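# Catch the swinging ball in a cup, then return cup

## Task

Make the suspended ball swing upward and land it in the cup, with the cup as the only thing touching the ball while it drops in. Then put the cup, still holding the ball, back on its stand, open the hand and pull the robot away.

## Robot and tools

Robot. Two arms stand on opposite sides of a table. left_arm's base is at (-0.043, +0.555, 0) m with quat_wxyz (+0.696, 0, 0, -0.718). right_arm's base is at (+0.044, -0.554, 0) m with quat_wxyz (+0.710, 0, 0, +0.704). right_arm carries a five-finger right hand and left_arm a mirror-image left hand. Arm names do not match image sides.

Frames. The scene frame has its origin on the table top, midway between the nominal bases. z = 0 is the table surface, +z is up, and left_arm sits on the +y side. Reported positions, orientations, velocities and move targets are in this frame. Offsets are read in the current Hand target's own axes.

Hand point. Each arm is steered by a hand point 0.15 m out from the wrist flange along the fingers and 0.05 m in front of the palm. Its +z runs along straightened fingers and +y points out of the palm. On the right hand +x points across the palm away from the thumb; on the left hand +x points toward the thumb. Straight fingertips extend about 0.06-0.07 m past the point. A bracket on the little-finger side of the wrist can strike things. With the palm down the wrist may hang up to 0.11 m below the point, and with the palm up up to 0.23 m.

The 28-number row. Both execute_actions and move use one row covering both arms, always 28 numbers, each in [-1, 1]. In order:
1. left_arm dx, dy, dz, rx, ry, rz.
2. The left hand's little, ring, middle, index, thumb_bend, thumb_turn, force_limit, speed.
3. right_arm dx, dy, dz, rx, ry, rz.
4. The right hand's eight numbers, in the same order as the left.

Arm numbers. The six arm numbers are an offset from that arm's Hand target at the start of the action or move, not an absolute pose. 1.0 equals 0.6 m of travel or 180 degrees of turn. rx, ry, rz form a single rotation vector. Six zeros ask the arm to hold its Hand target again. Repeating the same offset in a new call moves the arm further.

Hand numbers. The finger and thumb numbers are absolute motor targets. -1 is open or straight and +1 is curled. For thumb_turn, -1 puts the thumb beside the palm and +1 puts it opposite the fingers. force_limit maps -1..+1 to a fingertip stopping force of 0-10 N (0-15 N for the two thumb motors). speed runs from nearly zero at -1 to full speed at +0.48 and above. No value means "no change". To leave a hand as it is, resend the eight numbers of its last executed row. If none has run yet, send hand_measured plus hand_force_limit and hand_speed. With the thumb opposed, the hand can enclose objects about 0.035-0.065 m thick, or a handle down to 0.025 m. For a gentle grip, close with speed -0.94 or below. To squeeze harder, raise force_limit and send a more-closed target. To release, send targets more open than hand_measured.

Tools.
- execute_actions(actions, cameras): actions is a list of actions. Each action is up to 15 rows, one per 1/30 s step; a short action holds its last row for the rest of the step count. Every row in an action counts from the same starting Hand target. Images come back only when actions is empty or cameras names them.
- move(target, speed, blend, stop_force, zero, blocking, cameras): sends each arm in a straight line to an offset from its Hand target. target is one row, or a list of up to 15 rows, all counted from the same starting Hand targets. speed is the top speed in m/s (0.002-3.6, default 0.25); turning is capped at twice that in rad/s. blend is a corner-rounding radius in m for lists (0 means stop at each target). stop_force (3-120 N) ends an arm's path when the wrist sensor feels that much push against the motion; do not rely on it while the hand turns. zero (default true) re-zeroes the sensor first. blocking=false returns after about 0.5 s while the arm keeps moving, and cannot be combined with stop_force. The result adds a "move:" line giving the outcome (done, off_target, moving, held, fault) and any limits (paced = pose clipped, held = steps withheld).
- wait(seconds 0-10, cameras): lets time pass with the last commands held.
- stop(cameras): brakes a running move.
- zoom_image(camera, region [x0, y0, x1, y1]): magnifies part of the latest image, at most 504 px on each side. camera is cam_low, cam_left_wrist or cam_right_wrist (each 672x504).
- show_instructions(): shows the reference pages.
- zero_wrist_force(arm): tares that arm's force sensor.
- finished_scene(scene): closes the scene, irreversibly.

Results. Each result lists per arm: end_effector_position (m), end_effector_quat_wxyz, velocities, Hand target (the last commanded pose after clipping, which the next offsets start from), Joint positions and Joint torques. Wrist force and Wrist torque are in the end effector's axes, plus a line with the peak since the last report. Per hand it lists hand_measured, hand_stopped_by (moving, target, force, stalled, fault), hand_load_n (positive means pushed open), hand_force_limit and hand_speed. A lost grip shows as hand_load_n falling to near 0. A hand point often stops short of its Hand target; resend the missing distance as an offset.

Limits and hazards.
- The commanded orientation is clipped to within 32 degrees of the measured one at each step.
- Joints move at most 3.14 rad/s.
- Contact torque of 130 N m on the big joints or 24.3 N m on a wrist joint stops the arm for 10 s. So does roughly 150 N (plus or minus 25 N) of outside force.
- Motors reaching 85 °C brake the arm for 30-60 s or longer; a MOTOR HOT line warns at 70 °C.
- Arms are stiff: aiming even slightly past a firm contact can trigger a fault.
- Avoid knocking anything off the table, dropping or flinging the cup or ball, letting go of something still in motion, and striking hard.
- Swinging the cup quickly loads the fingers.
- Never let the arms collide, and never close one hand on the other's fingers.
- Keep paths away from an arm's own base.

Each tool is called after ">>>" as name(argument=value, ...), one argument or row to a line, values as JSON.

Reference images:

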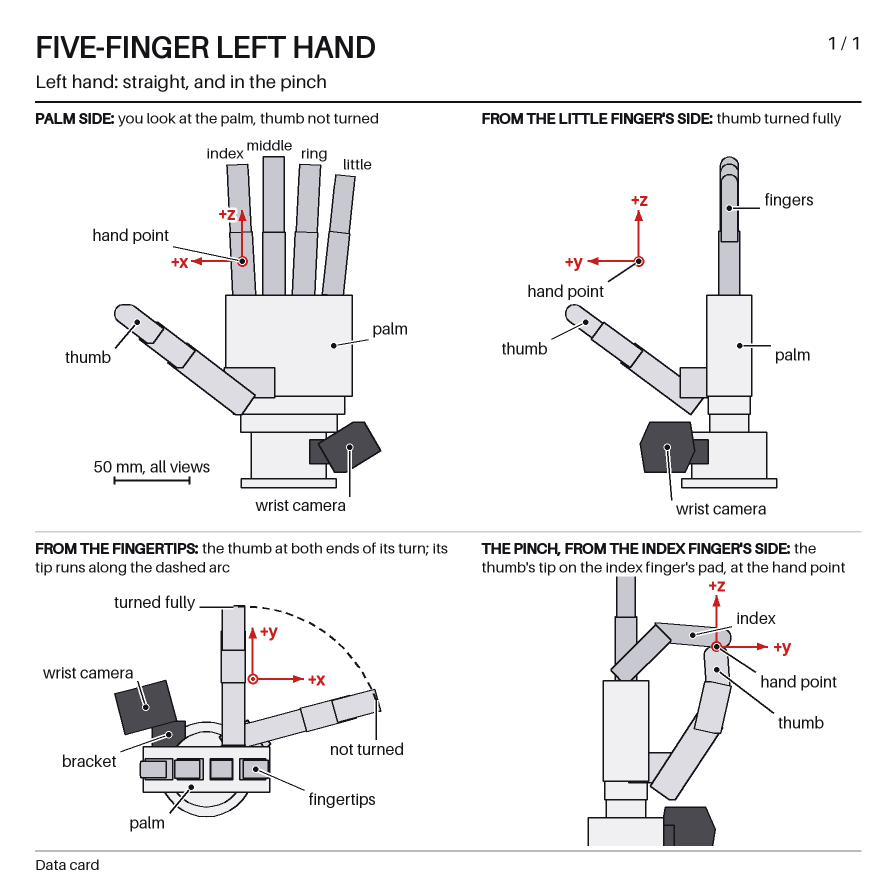

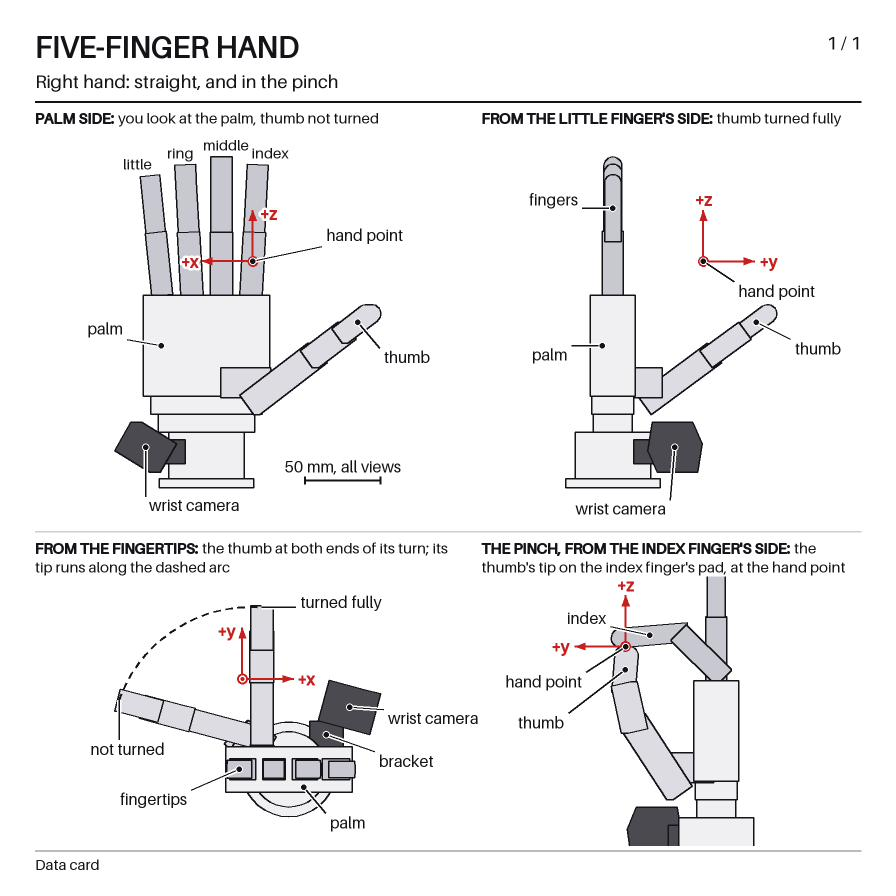

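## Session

>>> execute_actions(
  actions=[],
  cameras=["all"],
)

Scene clock: 0.00 s.
left_arm: end_effector_position=(-0.1741, +0.0194, +0.2879) hand_measured=(-1.000, -1.000, -1.000, -1.000, -1.000, -1.000) hand_load_n=(+0.0, +0.0, +0.0, +0.0, +0.0, +0.5) hand_stopped_by=(target, target, target, target, target, target) hand_force_limit=0.00 hand_speed=-0.80 end_effector_quat_wxyz=(+0.076, +0.944, -0.318, -0.039) | right_arm: end_effector_position=(+0.2113, -0.4491, +0.1183) hand_measured=(-1.000, -1.000, -1.000, -1.000, -1.000, -1.000) hand_load_n=(+0.0, +0.0, +0.0, +0.0, +0.0, +0.0) hand_stopped_by=(target, target, target, target, target, target) hand_force_limit=0.00 hand_speed=-0.80 end_effector_quat_wxyz=(+0.254, +0.709, +0.628, -0.196)
Joint positions: left_arm=[3.275 -1.899 -1.317 1.751 -1.437 0.743] | right_arm=[-0.788 -1.25 2.199 1.085 2.051 1.011]
Joint velocities: within noise
Joint torques (N m): no reading
Wrist force (N): no reading
Wrist torque (N m): no reading
Wrist force, peak (N): no reading
Hand target: left_arm -0.1741, +0.0194, +0.2879; +0.076, +0.944, -0.318, -0.039 | right_arm +0.2113, -0.4491, +0.1183; +0.254, +0.709, +0.628, -0.196
camera_calibration:
cam_left_wrist: T_world_to_cam=[[0.805894, 0.57729, -0.131421, 0.163662], [0.549619, -0.646934, 0.528578, -0.0416944], [0.220122, -0.498209, -0.83865, 0.399244], [0, 0, 0, 1]] pos_world=[-0.196861, 0.0774532, 0.378374]
cam_right_wrist: T_world_to_cam=[[0.98673, 0.142479, -0.0778699, -0.141367], [0.122545, -0.338856, 0.932823, -0.292078], [0.106521, -0.929987, -0.351819, -0.286586], [0, 0, 0, 1]] pos_world=[0.205811, -0.345352, 0.160623]

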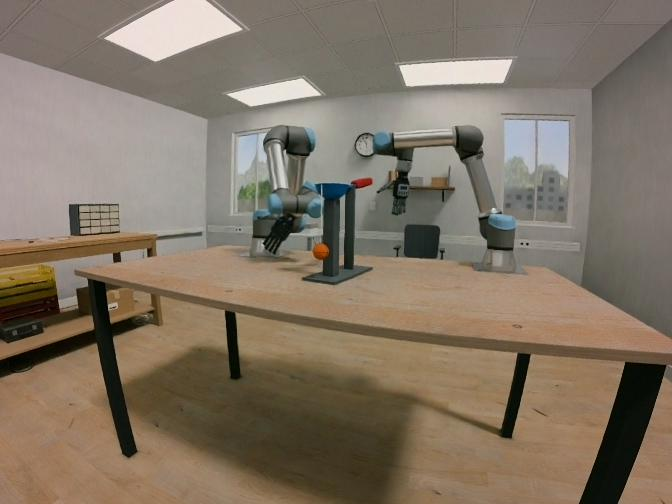

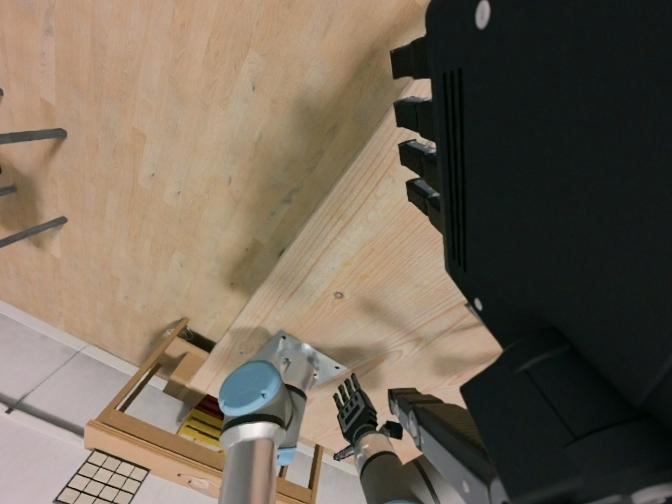

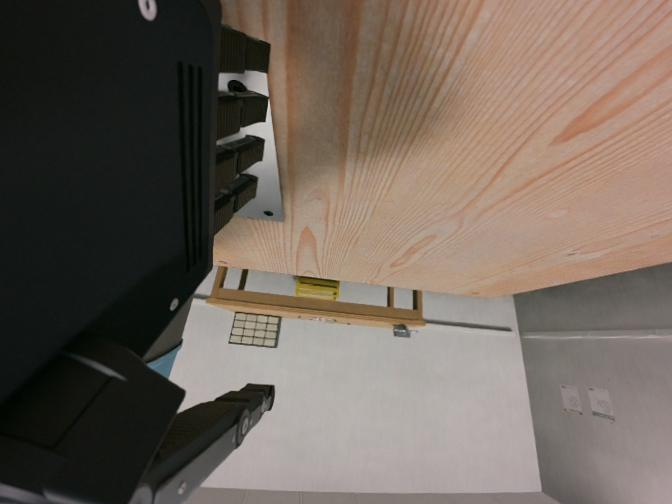

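>>> zoom_image(
  camera="cam_low",
  region=[290, 165, 410, 285],
)

>>> zoom_image(
  camera="cam_low",
  region=[310, 165, 380, 235],
)

Scaled by 4.200 from the camera's 672x504 image, which has a finer 960x720 frame.

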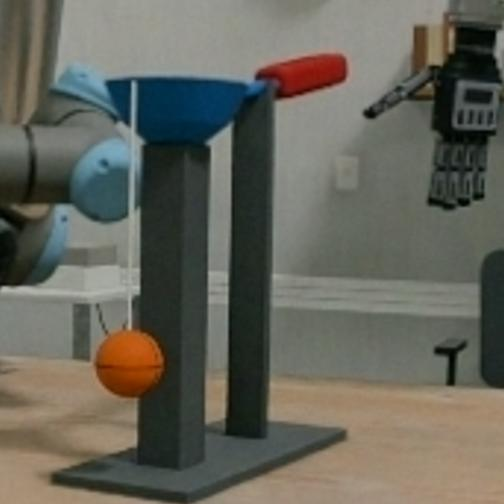

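Scaled by 7.200 from the camera's 672x504 image, which has a finer 960x720 frame.

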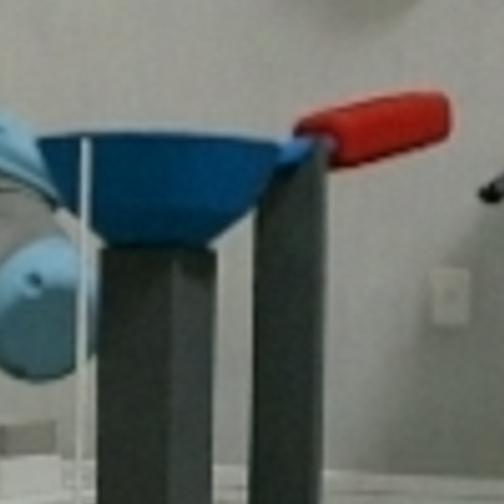

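>>> move(
  target=[
    [0.0229,-0.2349,-0.3990,0.029,0.034,0.055,-1,-1,-1,-1,-1,-1,0,-0.8,-0.1107,0.0642,-0.2197,0,0,0,-1,-1,-1,-1,-1,1,-0.5,-0.8],
    [0.5463,-0.5844,-0.4907,0.0964,0.1125,0.1827,-1,-1,-1,-1,-1,-1,0,-0.8,0.1103,-0.2896,-0.3324,0.2835,0.1776,0,-1,-1,-1,-1,-1,1,-0.5,-0.8],
  ],
  speed=0.35,
  blend=[0.03,0],
  cameras=["all"],
)

Scene clock: 64.27 s.
left_arm: end_effector_position=(+0.3301, +0.1321, +0.5100) hand_measured=(-1.000, -1.000, -1.000, -1.000, -1.000, -1.000) hand_load_n=(+0.0, +0.0, +0.0, +0.0, +0.0, +0.0) hand_stopped_by=(target, target, target, target, target, target) hand_force_limit=0.00 hand_speed=-0.80 end_effector_quat_wxyz=(+0.000, +0.809, -0.551, +0.203) | right_arm: end_effector_position=(+0.0401, -0.2613, +0.2173) hand_measured=(-1.000, -1.000, -1.000, -1.000, -1.000, +1.000) hand_load_n=(+0.0, +0.0, +0.0, +0.0, +0.0, +0.0) hand_stopped_by=(target, target, target, target, target, target) hand_force_limit=-0.50 hand_speed=-0.80 end_effector_quat_wxyz=(-0.249, +0.774, +0.527, -0.248)
Joint positions: left_arm=[4.282 -2.264 -0.035 1.134 -1.517 2.293] | right_arm=[-0.788 -1.447 1.947 1.533 1 1.012]
Joint torques (N m): left_arm=[-6.19 29.09 26.37 -3.9 1.9 2.16] | right_arm=[7 -13.42 -25.88 1.28 -1.94 -0.89]
Wrist force (N): left_arm=[-0.1 -0.8 0.5] | right_arm=[0.3 -0.2 -0.6]
Wrist torque (N m): left_arm=[-0.12 0.04 -0.02] | right_arm=[-0.01 -0.01 0.04]
Wrist force, peak (N): left_arm=[0.4 -2.6 1.1] | right_arm=[0.4 -0.3 1.2]
Hand target: left_arm +0.3307, +0.1315, +0.5109; -0.003, +0.809, -0.554, +0.195 | right_arm +0.0401, -0.2613, +0.2173; -0.249, +0.774, +0.527, -0.248
Off the commanded pose: left_arm 0.001 m, 1 deg | right_arm 0.000 m, 0 deg.
elbow stopped short (left arm): the move would have taken joint 3 (elbow) straighter than the controller allows.
move: done
camera_calibration:
cam_left_wrist: T_world_to_cam=[[0.93102, 0.120611, 0.344464, -0.502201], [-0.157165, -0.719331, 0.676655, -0.195935], [0.329395, -0.684117, -0.650756, 0.423296], [0, 0, 0, 1]] pos_world=[0.297334, 0.209212, 0.581033]
cam_right_wrist: T_world_to_cam=[[0.746324, -0.0299528, -0.664909, 0.100599], [0.259282, -0.906986, 0.331888, -0.323206], [-0.613004, -0.420094, -0.669139, 0.172236], [0, 0, 0, 1]] pos_world=[0.114303, -0.217775, 0.289407]

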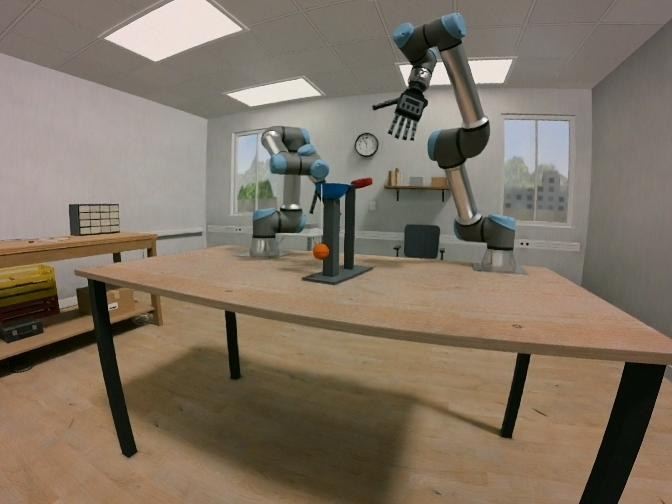

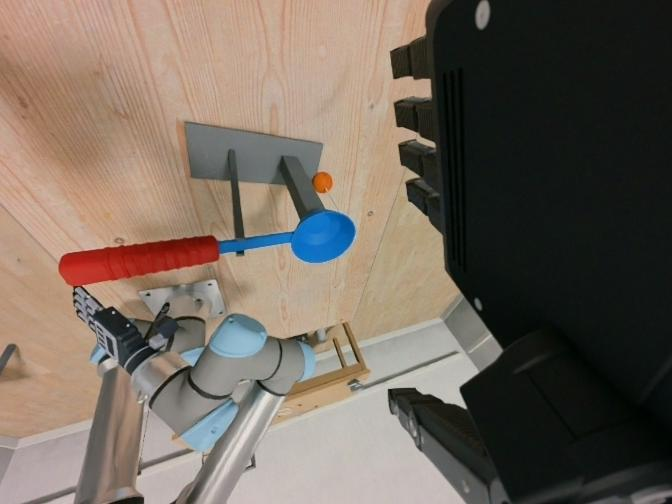

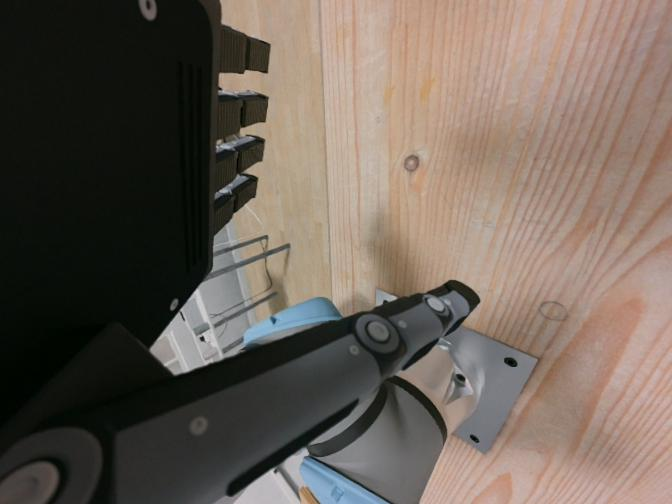

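>>> move(
  target=[
    [0,0,0,0,0,0,-1,-1,-1,-1,-1,-1,0,-0.8,-0.0618,-0.102,0,0,0,0.358,-1,-1,-1,-1,-1,1,-0.5,-0.8],
    [0,0,0,0,0,0,-1,-1,-1,-1,-1,-1,0,-0.8,0.0035,-0.2017,0,0,0,0.716,-1,-1,-1,-1,-1,1,-0.5,-0.8],
  ],
  speed=0.5,
  blend=[0.02,0],
  cameras=[],
)

>>> zoom_image(
  camera="cam_left_wrist",
  region=[40, 110, 376, 300],
)

Scene clock: 71.97 s.
left_arm: end_effector_position=(+0.3301, +0.1321, +0.5100) hand_measured=(-1.000, -1.000, -1.000, -1.000, -1.000, -1.000) hand_load_n=(+0.0, +0.0, +0.0, +0.0, +0.0, +0.0) hand_stopped_by=(target, target, target, target, target, target) hand_force_limit=0.00 hand_speed=-0.80 end_effector_quat_wxyz=(+0.000, +0.809, -0.551, +0.203) | right_arm: end_effector_position=(-0.0430, -0.2206, +0.2953) hand_measured=(-1.000, -1.000, -1.000, -1.000, -1.000, +1.000) hand_load_n=(+0.0, +0.0, +0.0, +0.0, +0.0, +0.0) hand_stopped_by=(target, target, target, target, target, target) hand_force_limit=-0.50 hand_speed=-0.80 end_effector_quat_wxyz=(-0.116, -0.809, +0.471, +0.331) end_effector_velocity=(+0.000, +0.001, +0.000) end_effector_angular_velocity=(+0.000, -0.002, -0.003)
Joint positions: left_arm=[4.282 -2.264 -0.035 1.134 -1.517 2.293] | right_arm=[-0.791 -1.45 1.951 1.534 1.002 3.257]
Joint velocities: left_arm=[within noise] | right_arm=[0.001 0 -0.002 -0.002 0 0.005]
Joint torques (N m): left_arm=[-6.3 28.91 25.89 -3.32 1.68 2.21] | right_arm=[-3.13 -11.48 -27.14 0.86 0.28 1.42]
Wrist force (N): left_arm=[-0.1 -0.8 0.3] | right_arm=[-0.1 0.3 0.1]
Wrist torque (N m): left_arm=[-0.10 0.03 -0.02] | right_arm=[0.10 0.05 -0.01]
Wrist force, peak (N): left_arm=[-0.2 -1.3 0.3] | right_arm=[0.5 0.0 -0.9]
Hand target: left_arm +0.3307, +0.1315, +0.5109; -0.003, +0.809, -0.554, +0.195 | right_arm -0.0430, -0.2206, +0.2952; +0.116, +0.809, -0.471, -0.331
Off the commanded pose: left_arm 0.001 m, 1 deg | right_arm 0.000 m, 0 deg.
elbow stopped short (left arm): the move would have taken joint 3 (elbow) straighter than the controller allows.
move: done
No camera images: "cameras" was empty.

Scaled by 1.500 from the camera's 672x504 image, which has a finer 960x720 frame.
This view is cut from an older image: the scene may have changed since it was taken.

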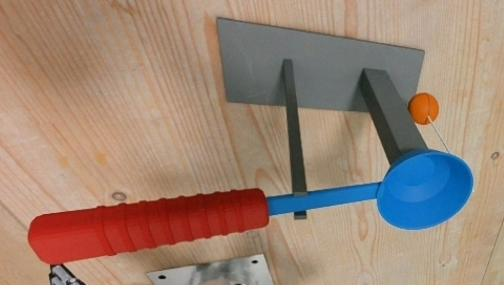

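Now sweep wrist 2 through zero.

>>> move(
  target=[
    [0,0,0,0,0,0,-1,-1,-1,-1,-1,-1,0,-0.8,-0.156,0.0187,-0.0568,-0.0150,-0.1264,0,-1,-1,-1,-1,-1,1,-0.5,-0.8],
    [0,0,0,0,0,0,-1,-1,-1,-1,-1,-1,0,-0.8,-0.2518,0.03,-0.1375,-0.0263,-0.2213,0,-1,-1,-1,-1,-1,1,-0.5,-0.8],
    [0,0,0,0,0,0,-1,-1,-1,-1,-1,-1,0,-0.8,-0.3197,0.038,-0.243,-0.0376,-0.3161,0,-1,-1,-1,-1,-1,1,-0.5,-0.8],
    [0,0,0,0,0,0,-1,-1,-1,-1,-1,-1,0,-0.8,-0.3535,0.042,-0.364,-0.0489,-0.4109,0,-1,-1,-1,-1,-1,1,-0.5,-0.8],
    [0,0,0,0,0,0,-1,-1,-1,-1,-1,-1,0,-0.8,-0.3502,0.0417,-0.4897,-0.0601,-0.5057,0,-1,-1,-1,-1,-1,1,-0.5,-0.8],
    [0,0,0,0,0,0,-1,-1,-1,-1,-1,-1,0,-0.8,-0.3103,0.0368,-0.6087,-0.0714,-0.6006,0,-1,-1,-1,-1,-1,1,-0.5,-0.8],
    [0,0,0,0,0,0,-1,-1,-1,-1,-1,-1,0,-0.8,-0.2372,0.0282,-0.7105,-0.0827,-0.6954,0,-1,-1,-1,-1,-1,1,-0.5,-0.8],
  ],
  speed=0.35,
  blend=[0.02,0.02,0.02,0.02,0.02,0.02,0],
  cameras=[],
)

Scene clock: 77.07 s.
left_arm: end_effector_position=(+0.3301, +0.1321, +0.5100) hand_measured=(-1.000, -1.000, -1.000, -1.000, -1.000, -1.000) hand_load_n=(+0.0, +0.0, +0.0, +0.0, +0.0, +0.0) hand_stopped_by=(target, target, target, target, target, target) hand_force_limit=0.00 hand_speed=-0.80 end_effector_quat_wxyz=(+0.000, +0.809, -0.551, +0.203) | right_arm: end_effector_position=(+0.1727, -0.1629, +0.6857) hand_measured=(-1.000, -1.000, -1.000, -1.000, -1.000, +1.000) hand_load_n=(+0.0, +0.0, +0.0, +0.0, +0.0, +0.0) hand_stopped_by=(target, target, target, target, target, target) hand_force_limit=-0.50 hand_speed=-0.80 end_effector_quat_wxyz=(+0.279, -0.062, +0.281, +0.916) end_effector_velocity=(+0.000, +0.000, +0.000) end_effector_angular_velocity=(+0.003, +0.004, +0.002)
Joint positions: left_arm=[4.282 -2.264 -0.035 1.134 -1.517 2.293] | right_arm=[-0.786 -1.448 1.951 1.531 -1.2 3.257]
Joint velocities: left_arm=[within noise] | right_arm=[0.003 0 0.001 -0.001 -0.005 0.001]
Joint torques (N m): left_arm=[-4.87 28.76 26.28 -2.96 1.48 2.06] | right_arm=[-4.49 -12.18 -5.58 -0.39 -2.36 0.55]
Wrist force (N): left_arm=[-0.1 -0.9 0.3] | right_arm=[-1.1 0.9 -0.9]
Wrist torque (N m): left_arm=[-0.13 0.04 -0.03] | right_arm=[0.04 0.36 -0.03]
Wrist force, peak (N): left_arm=[-0.1 -1.2 0.7] | right_arm=[-1.9 0.8 -0.7]
Hand target: left_arm +0.3307, +0.1315, +0.5109; -0.003, +0.809, -0.554, +0.195 | right_arm +0.1728, -0.1629, +0.6856; +0.279, -0.062, +0.281, +0.916
Off the commanded pose: left_arm 0.001 m, 1 deg | right_arm 0.000 m, 0 deg.
elbow stopped short (left arm): the move would have taken joint 3 (elbow) straighter than the controller allows.
move: done
No camera images: "cameras" was empty.

>>> move(
  target=[
    [0,0,0,0,0,0,-1,-1,-1,-1,-1,-1,0,-0.8,0.1207,-0.1675,-0.2752,0.342,-0.0476,0.1391,-1,-1,-1,-1,-1,1,-0.5,-0.8],
    [0,0,0,0,0,0,-1,-1,-1,-1,-1,-1,0,-0.8,0.1963,-0.3452,-0.422,0.342,-0.0476,0.1391,-1,-1,-1,-1,-1,1,-0.5,-0.8],
  ],
  speed=[0.4,0.2],
  blend=[0.02,0],
  cameras=["all"],
)

>>> zoom_image(
  camera="cam_left_wrist",
  region=[40, 150, 376, 340],
)

Scene clock: 90.57 s.
left_arm: end_effector_position=(+0.3301, +0.1321, +0.5100) hand_measured=(-1.000, -1.000, -1.000, -1.000, -1.000, -1.000) hand_load_n=(+0.0, +0.0, +0.0, +0.0, +0.0, +0.0) hand_stopped_by=(target, target, target, target, target, target) hand_force_limit=0.00 hand_speed=-0.80 end_effector_quat_wxyz=(+0.000, +0.809, -0.551, +0.203) | right_arm: end_effector_position=(+0.1759, -0.1040, +0.3430) hand_measured=(-1.000, -1.000, -1.000, -1.000, -1.000, +1.000) hand_load_n=(+0.5, +0.0, +0.5, +0.0, +0.0, +0.0) hand_stopped_by=(target, target, target, target, target, target) hand_force_limit=-0.50 hand_speed=-0.80 end_effector_quat_wxyz=(+0.094, +0.213, +0.692, +0.683) end_effector_velocity=(+0.001, -0.001, +0.000) end_effector_angular_velocity=(+0.002, -0.002, -0.002)
Joint positions: left_arm=[4.282 -2.264 -0.035 1.134 -1.517 2.293] | right_arm=[-0.541 -1.367 2.662 1.896 -1.457 3.297]
Joint velocities: left_arm=[within noise] | right_arm=[-0.002 0.003 0 -0.005 0 -0.001]
Joint torques (N m): left_arm=[-5.19 29.74 25.55 -2.58 1.32 1.95] | right_arm=[-10.19 -7.79 1.88 -3.5 1.52 -0.53]
Wrist force (N): left_arm=[-0.1 -1.1 0.3] | right_arm=[-1.6 0.8 -0.3]
Wrist torque (N m): left_arm=[-0.14 0.03 -0.01] | right_arm=[0.11 0.32 -0.16]
Wrist force, peak (N): left_arm=[-0.3 -1.4 0.4] | right_arm=[-1.5 1.8 -0.7]
Hand target: left_arm +0.3307, +0.1315, +0.5109; -0.003, +0.809, -0.554, +0.195 | right_arm +0.1760, -0.1040, +0.3430; +0.094, +0.213, +0.692, +0.683
Off the commanded pose: left_arm 0.001 m, 1 deg | right_arm 0.000 m, 0 deg.
elbow stopped short (left arm): the move would have taken joint 3 (elbow) straighter than the controller allows.
move: done
camera_calibration:
cam_left_wrist: T_world_to_cam=[[0.93102, 0.120611, 0.344464, -0.502201], [-0.157165, -0.719331, 0.676655, -0.195935], [0.329395, -0.684117, -0.650756, 0.423296], [0, 0, 0, 1]] pos_world=[0.297334, 0.209212, 0.581033]
cam_right_wrist: T_world_to_cam=[[-0.0961352, 0.115108, 0.98869, -0.316347], [0.540327, -0.828166, 0.148957, -0.235901], [0.835945, 0.548536, 0.0174199, 0.0159697], [0, 0, 0, 1]] pos_world=[0.0837018, -0.167711, 0.34763]

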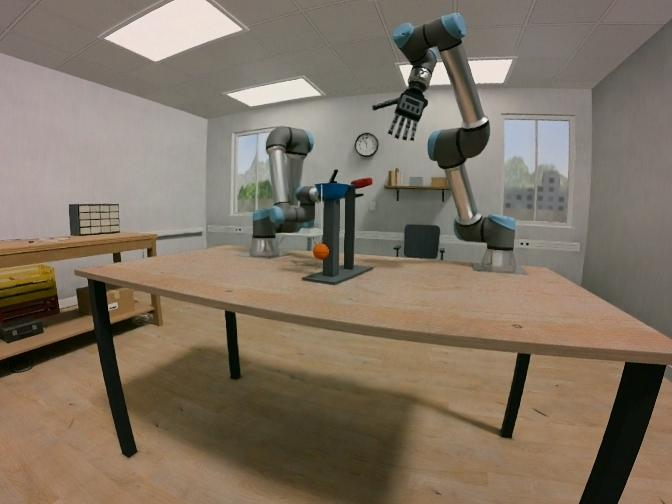

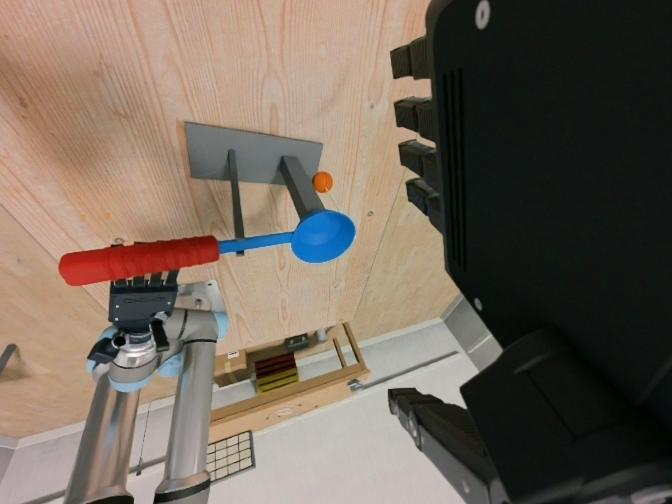

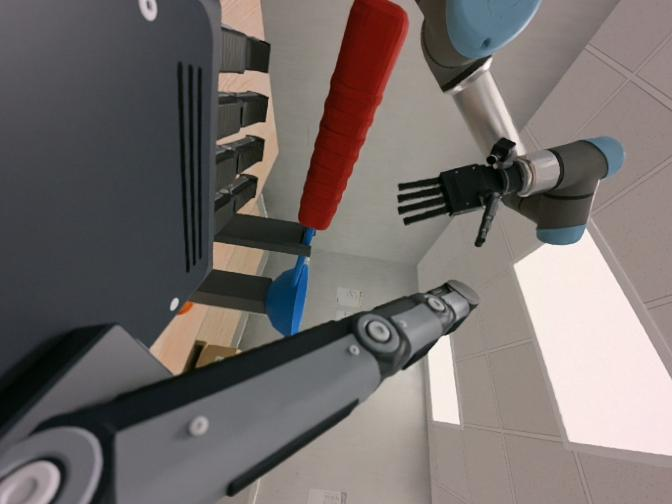

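Scaled by 1.500 from the camera's 672x504 image, which has a finer 960x720 frame.

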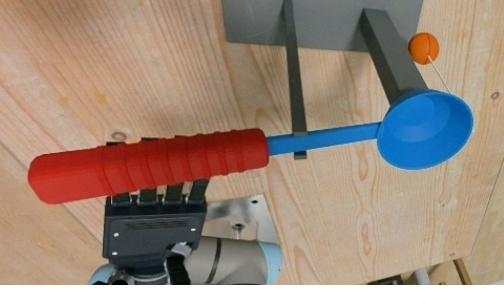

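>>> move(
  target=[0,0,0,0,0,0,-1,-1,-1,-1,-1,-1,0,-0.8,-0.0012,0.01,0.1967,0,0,0,-1,-1,-1,-1,-1,1,-0.5,-0.8],
  speed=0.08,
  stop_force=4,
  cameras=["all"],
)

>>> zoom_image(
  camera="cam_left_wrist",
  region=[40, 150, 376, 340],
)

>>> zoom_image(
  camera="cam_low",
  region=[300, 155, 390, 225],
)

Scene clock: 96.33 s.
left_arm: end_effector_position=(+0.3301, +0.1321, +0.5100) hand_measured=(-1.000, -1.000, -1.000, -1.000, -1.000, -1.000) hand_load_n=(+0.0, +0.0, +0.0, +0.0, +0.0, +0.0) hand_stopped_by=(target, target, target, target, target, target) hand_force_limit=0.00 hand_speed=-0.80 end_effector_quat_wxyz=(+0.000, +0.809, -0.551, +0.203) | right_arm: end_effector_position=(+0.2273, +0.0024, +0.3430) hand_measured=(-1.000, -1.000, -1.000, -1.000, -1.000, +1.000) hand_load_n=(+0.0, +0.0, +0.0, +0.0, +0.0, +0.0) hand_stopped_by=(target, target, target, target, target, target) hand_force_limit=-0.50 hand_speed=-0.80 end_effector_quat_wxyz=(+0.094, +0.213, +0.692, +0.683)
Joint positions: left_arm=[4.282 -2.264 -0.035 1.134 -1.517 2.293] | right_arm=[-0.504 -1.2 2.346 2.045 -1.494 3.298]
Joint torques (N m): left_arm=[-4.03 30.51 25.11 -1.89 1.1 2.04] | right_arm=[-9.49 -33.87 -11.71 -2.56 1.52 0.91]
Wrist force (N): left_arm=[0.0 -1.1 0.4] | right_arm=[-1.5 0.9 -0.4]
Wrist torque (N m): left_arm=[-0.15 0.03 -0.01] | right_arm=[0.11 0.30 -0.12]
Wrist force, peak (N): left_arm=[0.1 -1.4 0.2] | right_arm=[-1.9 0.8 -0.2]
Hand target: left_arm +0.3307, +0.1315, +0.5109; -0.003, +0.809, -0.554, +0.195 | right_arm +0.2273, +0.0024, +0.3430; +0.094, +0.213, +0.692, +0.683
Off the commanded pose: left_arm 0.001 m, 1 deg | right_arm 0.000 m, 0 deg.
elbow stopped short (left arm): the move would have taken joint 3 (elbow) straighter than the controller allows.
move: done
camera_calibration:
cam_left_wrist: T_world_to_cam=[[0.93102, 0.120611, 0.344464, -0.502201], [-0.157165, -0.719331, 0.676655, -0.195935], [0.329395, -0.684117, -0.650756, 0.423296], [0, 0, 0, 1]] pos_world=[0.297334, 0.209212, 0.581033]
cam_right_wrist: T_world_to_cam=[[-0.0961835, 0.115205, 0.988674, -0.323635], [0.540248, -0.828198, 0.149063, -0.175585], [0.835991, 0.548467, 0.01742, -0.0853723], [0, 0, 0, 1]] pos_world=[0.135101, -0.0613109, 0.34763]

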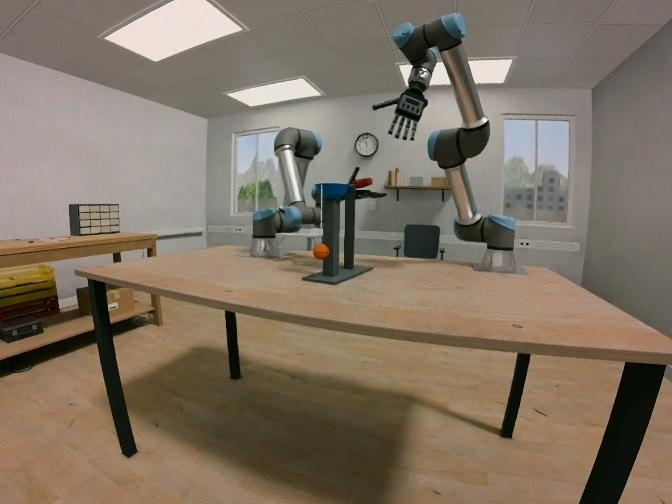

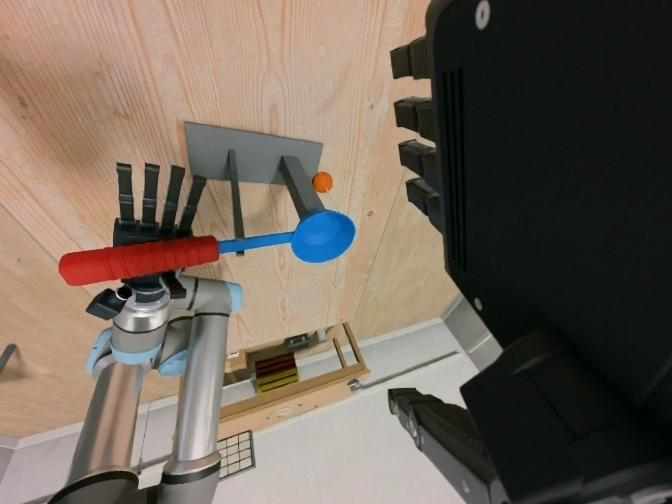

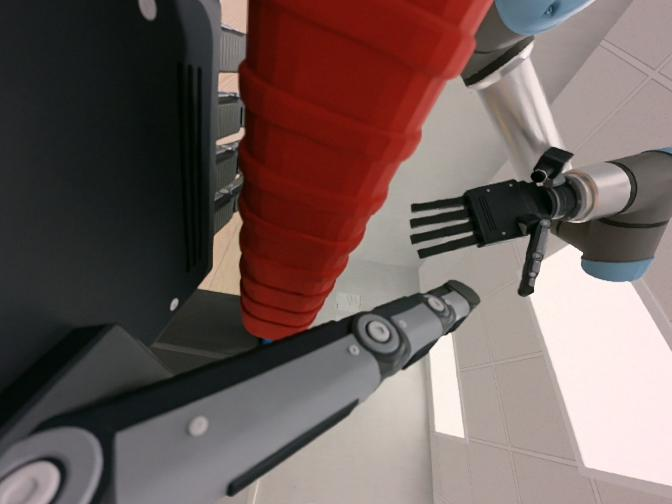

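Scaled by 1.500 from the camera's 672x504 image, which has a finer 960x720 frame.

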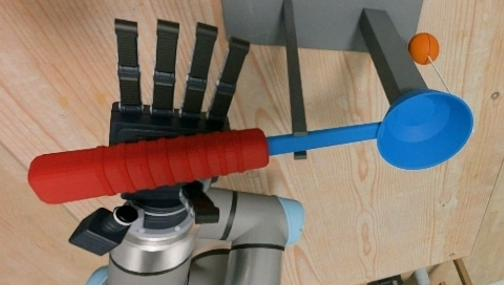

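Scaled by 5.600 from the camera's 672x504 image, which has a finer 960x720 frame.

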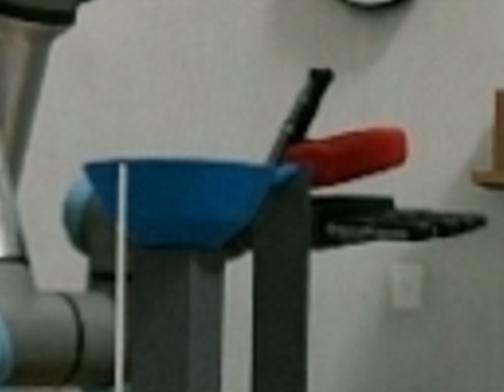

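>>> move(
  target=[
    [0,0,0,0,0,0,-1,-1,-1,-1,-1,-1,0,-0.8,-0.0077,0.0022,0.0184,0,0,0,-1,-1,-1,-1,-1,1,-0.5,-0.8],
    [0,0,0,0,0,0,-1,-1,-1,-1,-1,-1,0,-0.8,-0.0045,0.0219,0.0175,0,0,0,-1,-1,-1,-1,-1,1,-0.5,-0.8],
  ],
  speed=[0.04,0.02],
  stop_force=3,
  cameras=["all"],
)

>>> zoom_image(
  camera="cam_left_wrist",
  region=[40, 150, 376, 340],
)

>>> zoom_image(
  camera="cam_low",
  region=[300, 155, 390, 225],
)

Scene clock: 106.47 s.
left_arm: end_effector_position=(+0.3301, +0.1321, +0.5100) hand_measured=(-1.000, -1.000, -1.000, -1.000, -1.000, -1.000) hand_load_n=(+0.0, +0.0, +0.0, +0.0, +0.0, +0.0) hand_stopped_by=(target, target, target, target, target, target) hand_force_limit=0.00 hand_speed=-0.80 end_effector_quat_wxyz=(+0.000, +0.809, -0.551, +0.203) | right_arm: end_effector_position=(+0.2363, +0.0105, +0.3550) hand_measured=(-1.000, -1.000, -1.000, -1.000, -1.000, +1.000) hand_load_n=(+0.0, +0.0, +0.0, +0.0, +0.0, +0.0) hand_stopped_by=(target, target, target, target, target, target) hand_force_limit=-0.50 hand_speed=-0.80 end_effector_quat_wxyz=(+0.094, +0.213, +0.692, +0.683)
Joint positions: left_arm=[4.282 -2.264 -0.035 1.134 -1.517 2.293] | right_arm=[-0.516 -1.221 2.316 2.097 -1.482 3.298]
Joint torques (N m): left_arm=[-3.36 28.95 25.6 -1.51 1.02 1.85] | right_arm=[8.96 -17.45 -2.68 -3.73 -1.73 -0.01]
Wrist force (N): left_arm=[0.0 -0.9 0.4] | right_arm=[-1.8 1.0 -0.1]
Wrist torque (N m): left_arm=[-0.13 0.01 -0.01] | right_arm=[0.08 0.34 -0.10]
Wrist force, peak (N): left_arm=[0.0 -1.2 0.6] | right_arm=[-1.9 1.0 -0.1]
Hand target: left_arm +0.3307, +0.1315, +0.5109; -0.003, +0.809, -0.554, +0.195 | right_arm +0.2363, +0.0105, +0.3550; +0.094, +0.213, +0.692, +0.683
Off the commanded pose: left_arm 0.001 m, 1 deg | right_arm 0.000 m, 0 deg.
elbow stopped short (left arm): the move would have taken joint 3 (elbow) straighter than the controller allows.
move: done
camera_calibration:
cam_left_wrist: T_world_to_cam=[[0.93102, 0.120611, 0.344464, -0.502201], [-0.157165, -0.719331, 0.676655, -0.195935], [0.329395, -0.684117, -0.650756, 0.423296], [0, 0, 0, 1]] pos_world=[0.297334, 0.209212, 0.581033]
cam_right_wrist: T_world_to_cam=[[-0.0962061, 0.115074, 0.988687, -0.335563], [0.540199, -0.828247, 0.148965, -0.175571], [0.83602, 0.54842, 0.0175195, -0.0975348], [0, 0, 0, 1]] pos_world=[0.144101, -0.0533115, 0.35963]

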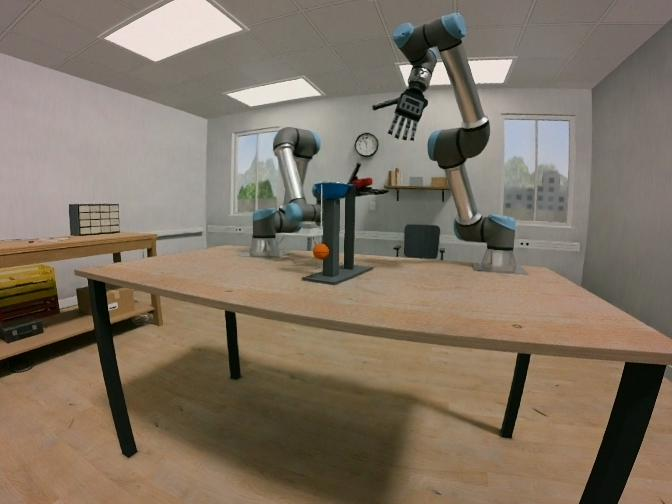

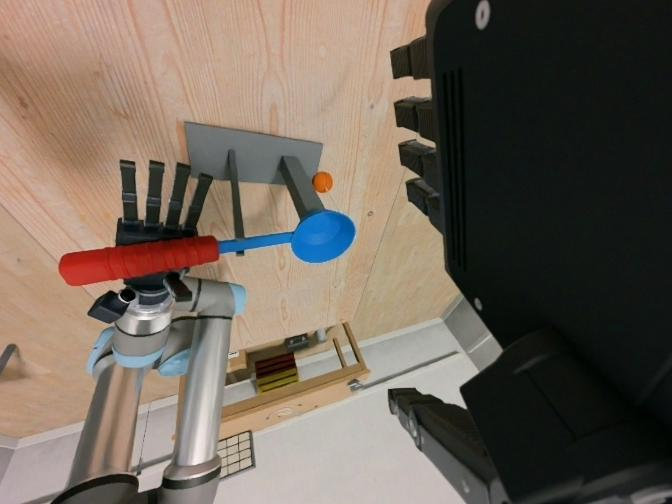

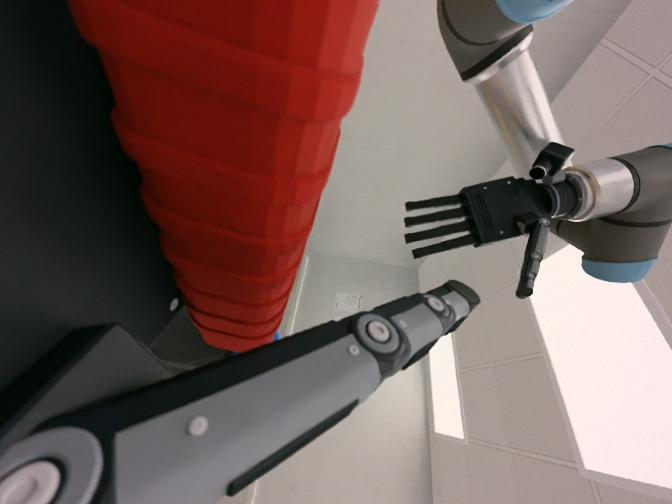

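Scaled by 1.500 from the camera's 672x504 image, which has a finer 960x720 frame.

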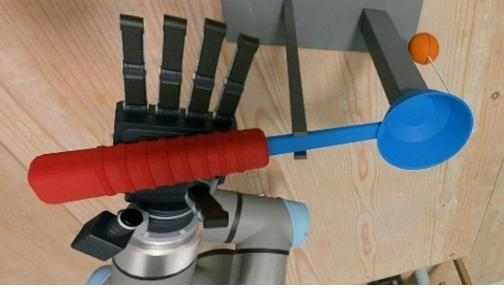

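Scaled by 5.600 from the camera's 672x504 image, which has a finer 960x720 frame.

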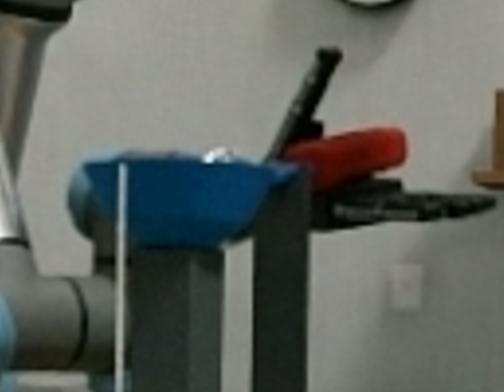

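>>> move(
  target=[0,0,0,0,0,0,-1,-1,-1,-1,-1,-1,0,-0.8,0.0021,0.0131,-0.0006,0,0,0,-1,-1,-1,-1,-1,1,-0.5,-0.8],
  speed=0.008,
  stop_force=3,
  cameras=["all"],
)

>>> zoom_image(
  camera="cam_left_wrist",
  region=[40, 150, 376, 340],
)

>>> zoom_image(
  camera="cam_low",
  region=[300, 155, 390, 225],
)

Scene clock: 110.07 s.
left_arm: end_effector_position=(+0.3301, +0.1321, +0.5100) hand_measured=(-1.000, -1.000, -1.000, -1.000, -1.000, -1.000) hand_load_n=(+0.0, +0.5, +0.0, +0.0, +0.0, +0.0) hand_stopped_by=(target, target, target, target, target, target) hand_force_limit=0.00 hand_speed=-0.80 end_effector_quat_wxyz=(+0.000, +0.809, -0.551, +0.203) | right_arm: end_effector_position=(+0.2363, +0.0105, +0.3630) hand_measured=(-1.000, -1.000, -1.000, -1.000, -1.000, +1.000) hand_load_n=(+0.0, +0.0, +0.0, +0.0, +0.0, +0.0) hand_stopped_by=(target, target, target, target, target, target) hand_force_limit=-0.50 hand_speed=-0.80 end_effector_quat_wxyz=(+0.094, +0.213, +0.692, +0.683)
Joint positions: left_arm=[4.282 -2.264 -0.035 1.134 -1.517 2.293] | right_arm=[-0.516 -1.244 2.312 2.123 -1.482 3.298]
Joint torques (N m): left_arm=[-3.44 29.86 25.56 -1.3 0.76 1.94] | right_arm=[-5.43 -17.11 -11.55 -4.27 1.2 -0.2]
Wrist force (N): left_arm=[0.0 -1.0 0.1] | right_arm=[-2.1 -0.8 0.1]
Wrist torque (N m): left_arm=[-0.12 0.03 -0.02] | right_arm=[-0.01 0.33 -0.11]
Wrist force, peak (N): left_arm=[0.2 -1.3 0.3] | right_arm=[-2.3 -1.4 0.3]
Hand target: left_arm +0.3307, +0.1315, +0.5109; -0.003, +0.809, -0.554, +0.195 | right_arm +0.2363, +0.0105, +0.3630; +0.094, +0.213, +0.692, +0.683
Off the commanded pose: left_arm 0.001 m, 1 deg | right_arm 0.000 m, 0 deg.
elbow stopped short (left arm): the move would have taken joint 3 (elbow) straighter than the controller allows.
move: done
camera_calibration:
cam_left_wrist: T_world_to_cam=[[0.93102, 0.120611, 0.344464, -0.502201], [-0.157165, -0.719331, 0.676655, -0.195935], [0.329395, -0.684117, -0.650756, 0.423296], [0, 0, 0, 1]] pos_world=[0.297334, 0.209212, 0.581033]
cam_right_wrist: T_world_to_cam=[[-0.0962135, 0.115069, 0.988687, -0.343472], [0.540244, -0.828218, 0.148966, -0.176768], [0.83599, 0.548465, 0.0175205, -0.0976688], [0, 0, 0, 1]] pos_world=[0.144101, -0.0533114, 0.36763]

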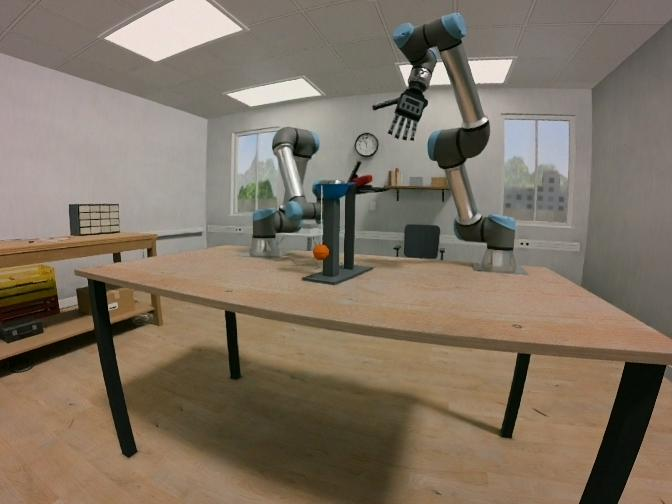

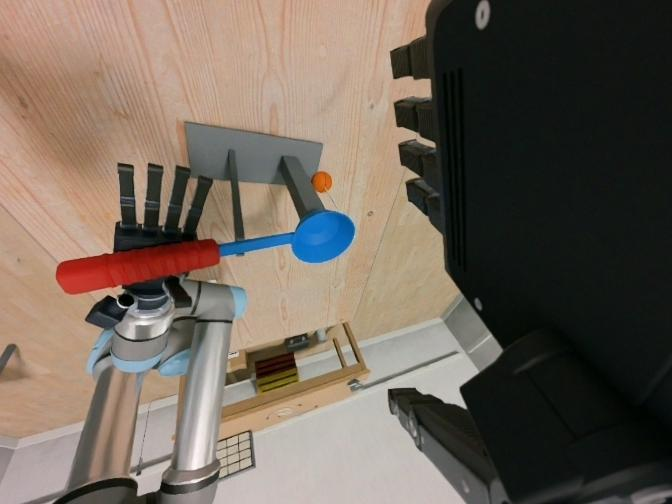

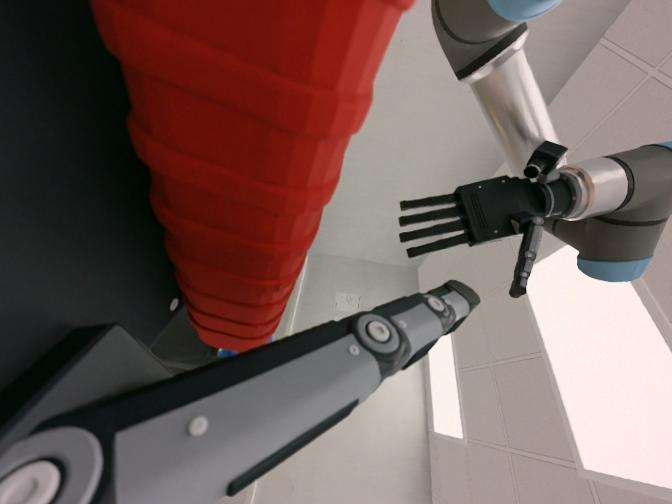

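Scaled by 1.500 from the camera's 672x504 image, which has a finer 960x720 frame.

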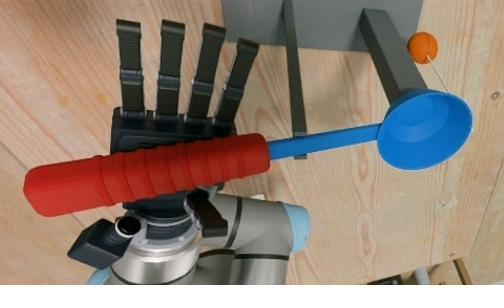

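Scaled by 5.600 from the camera's 672x504 image, which has a finer 960x720 frame.

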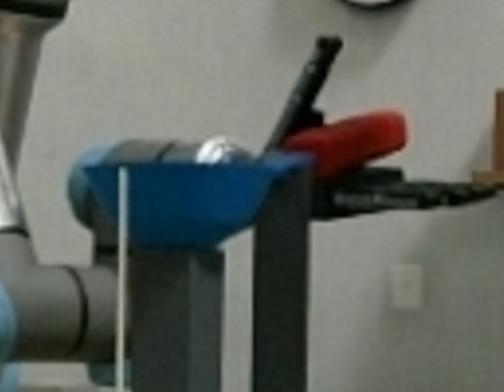

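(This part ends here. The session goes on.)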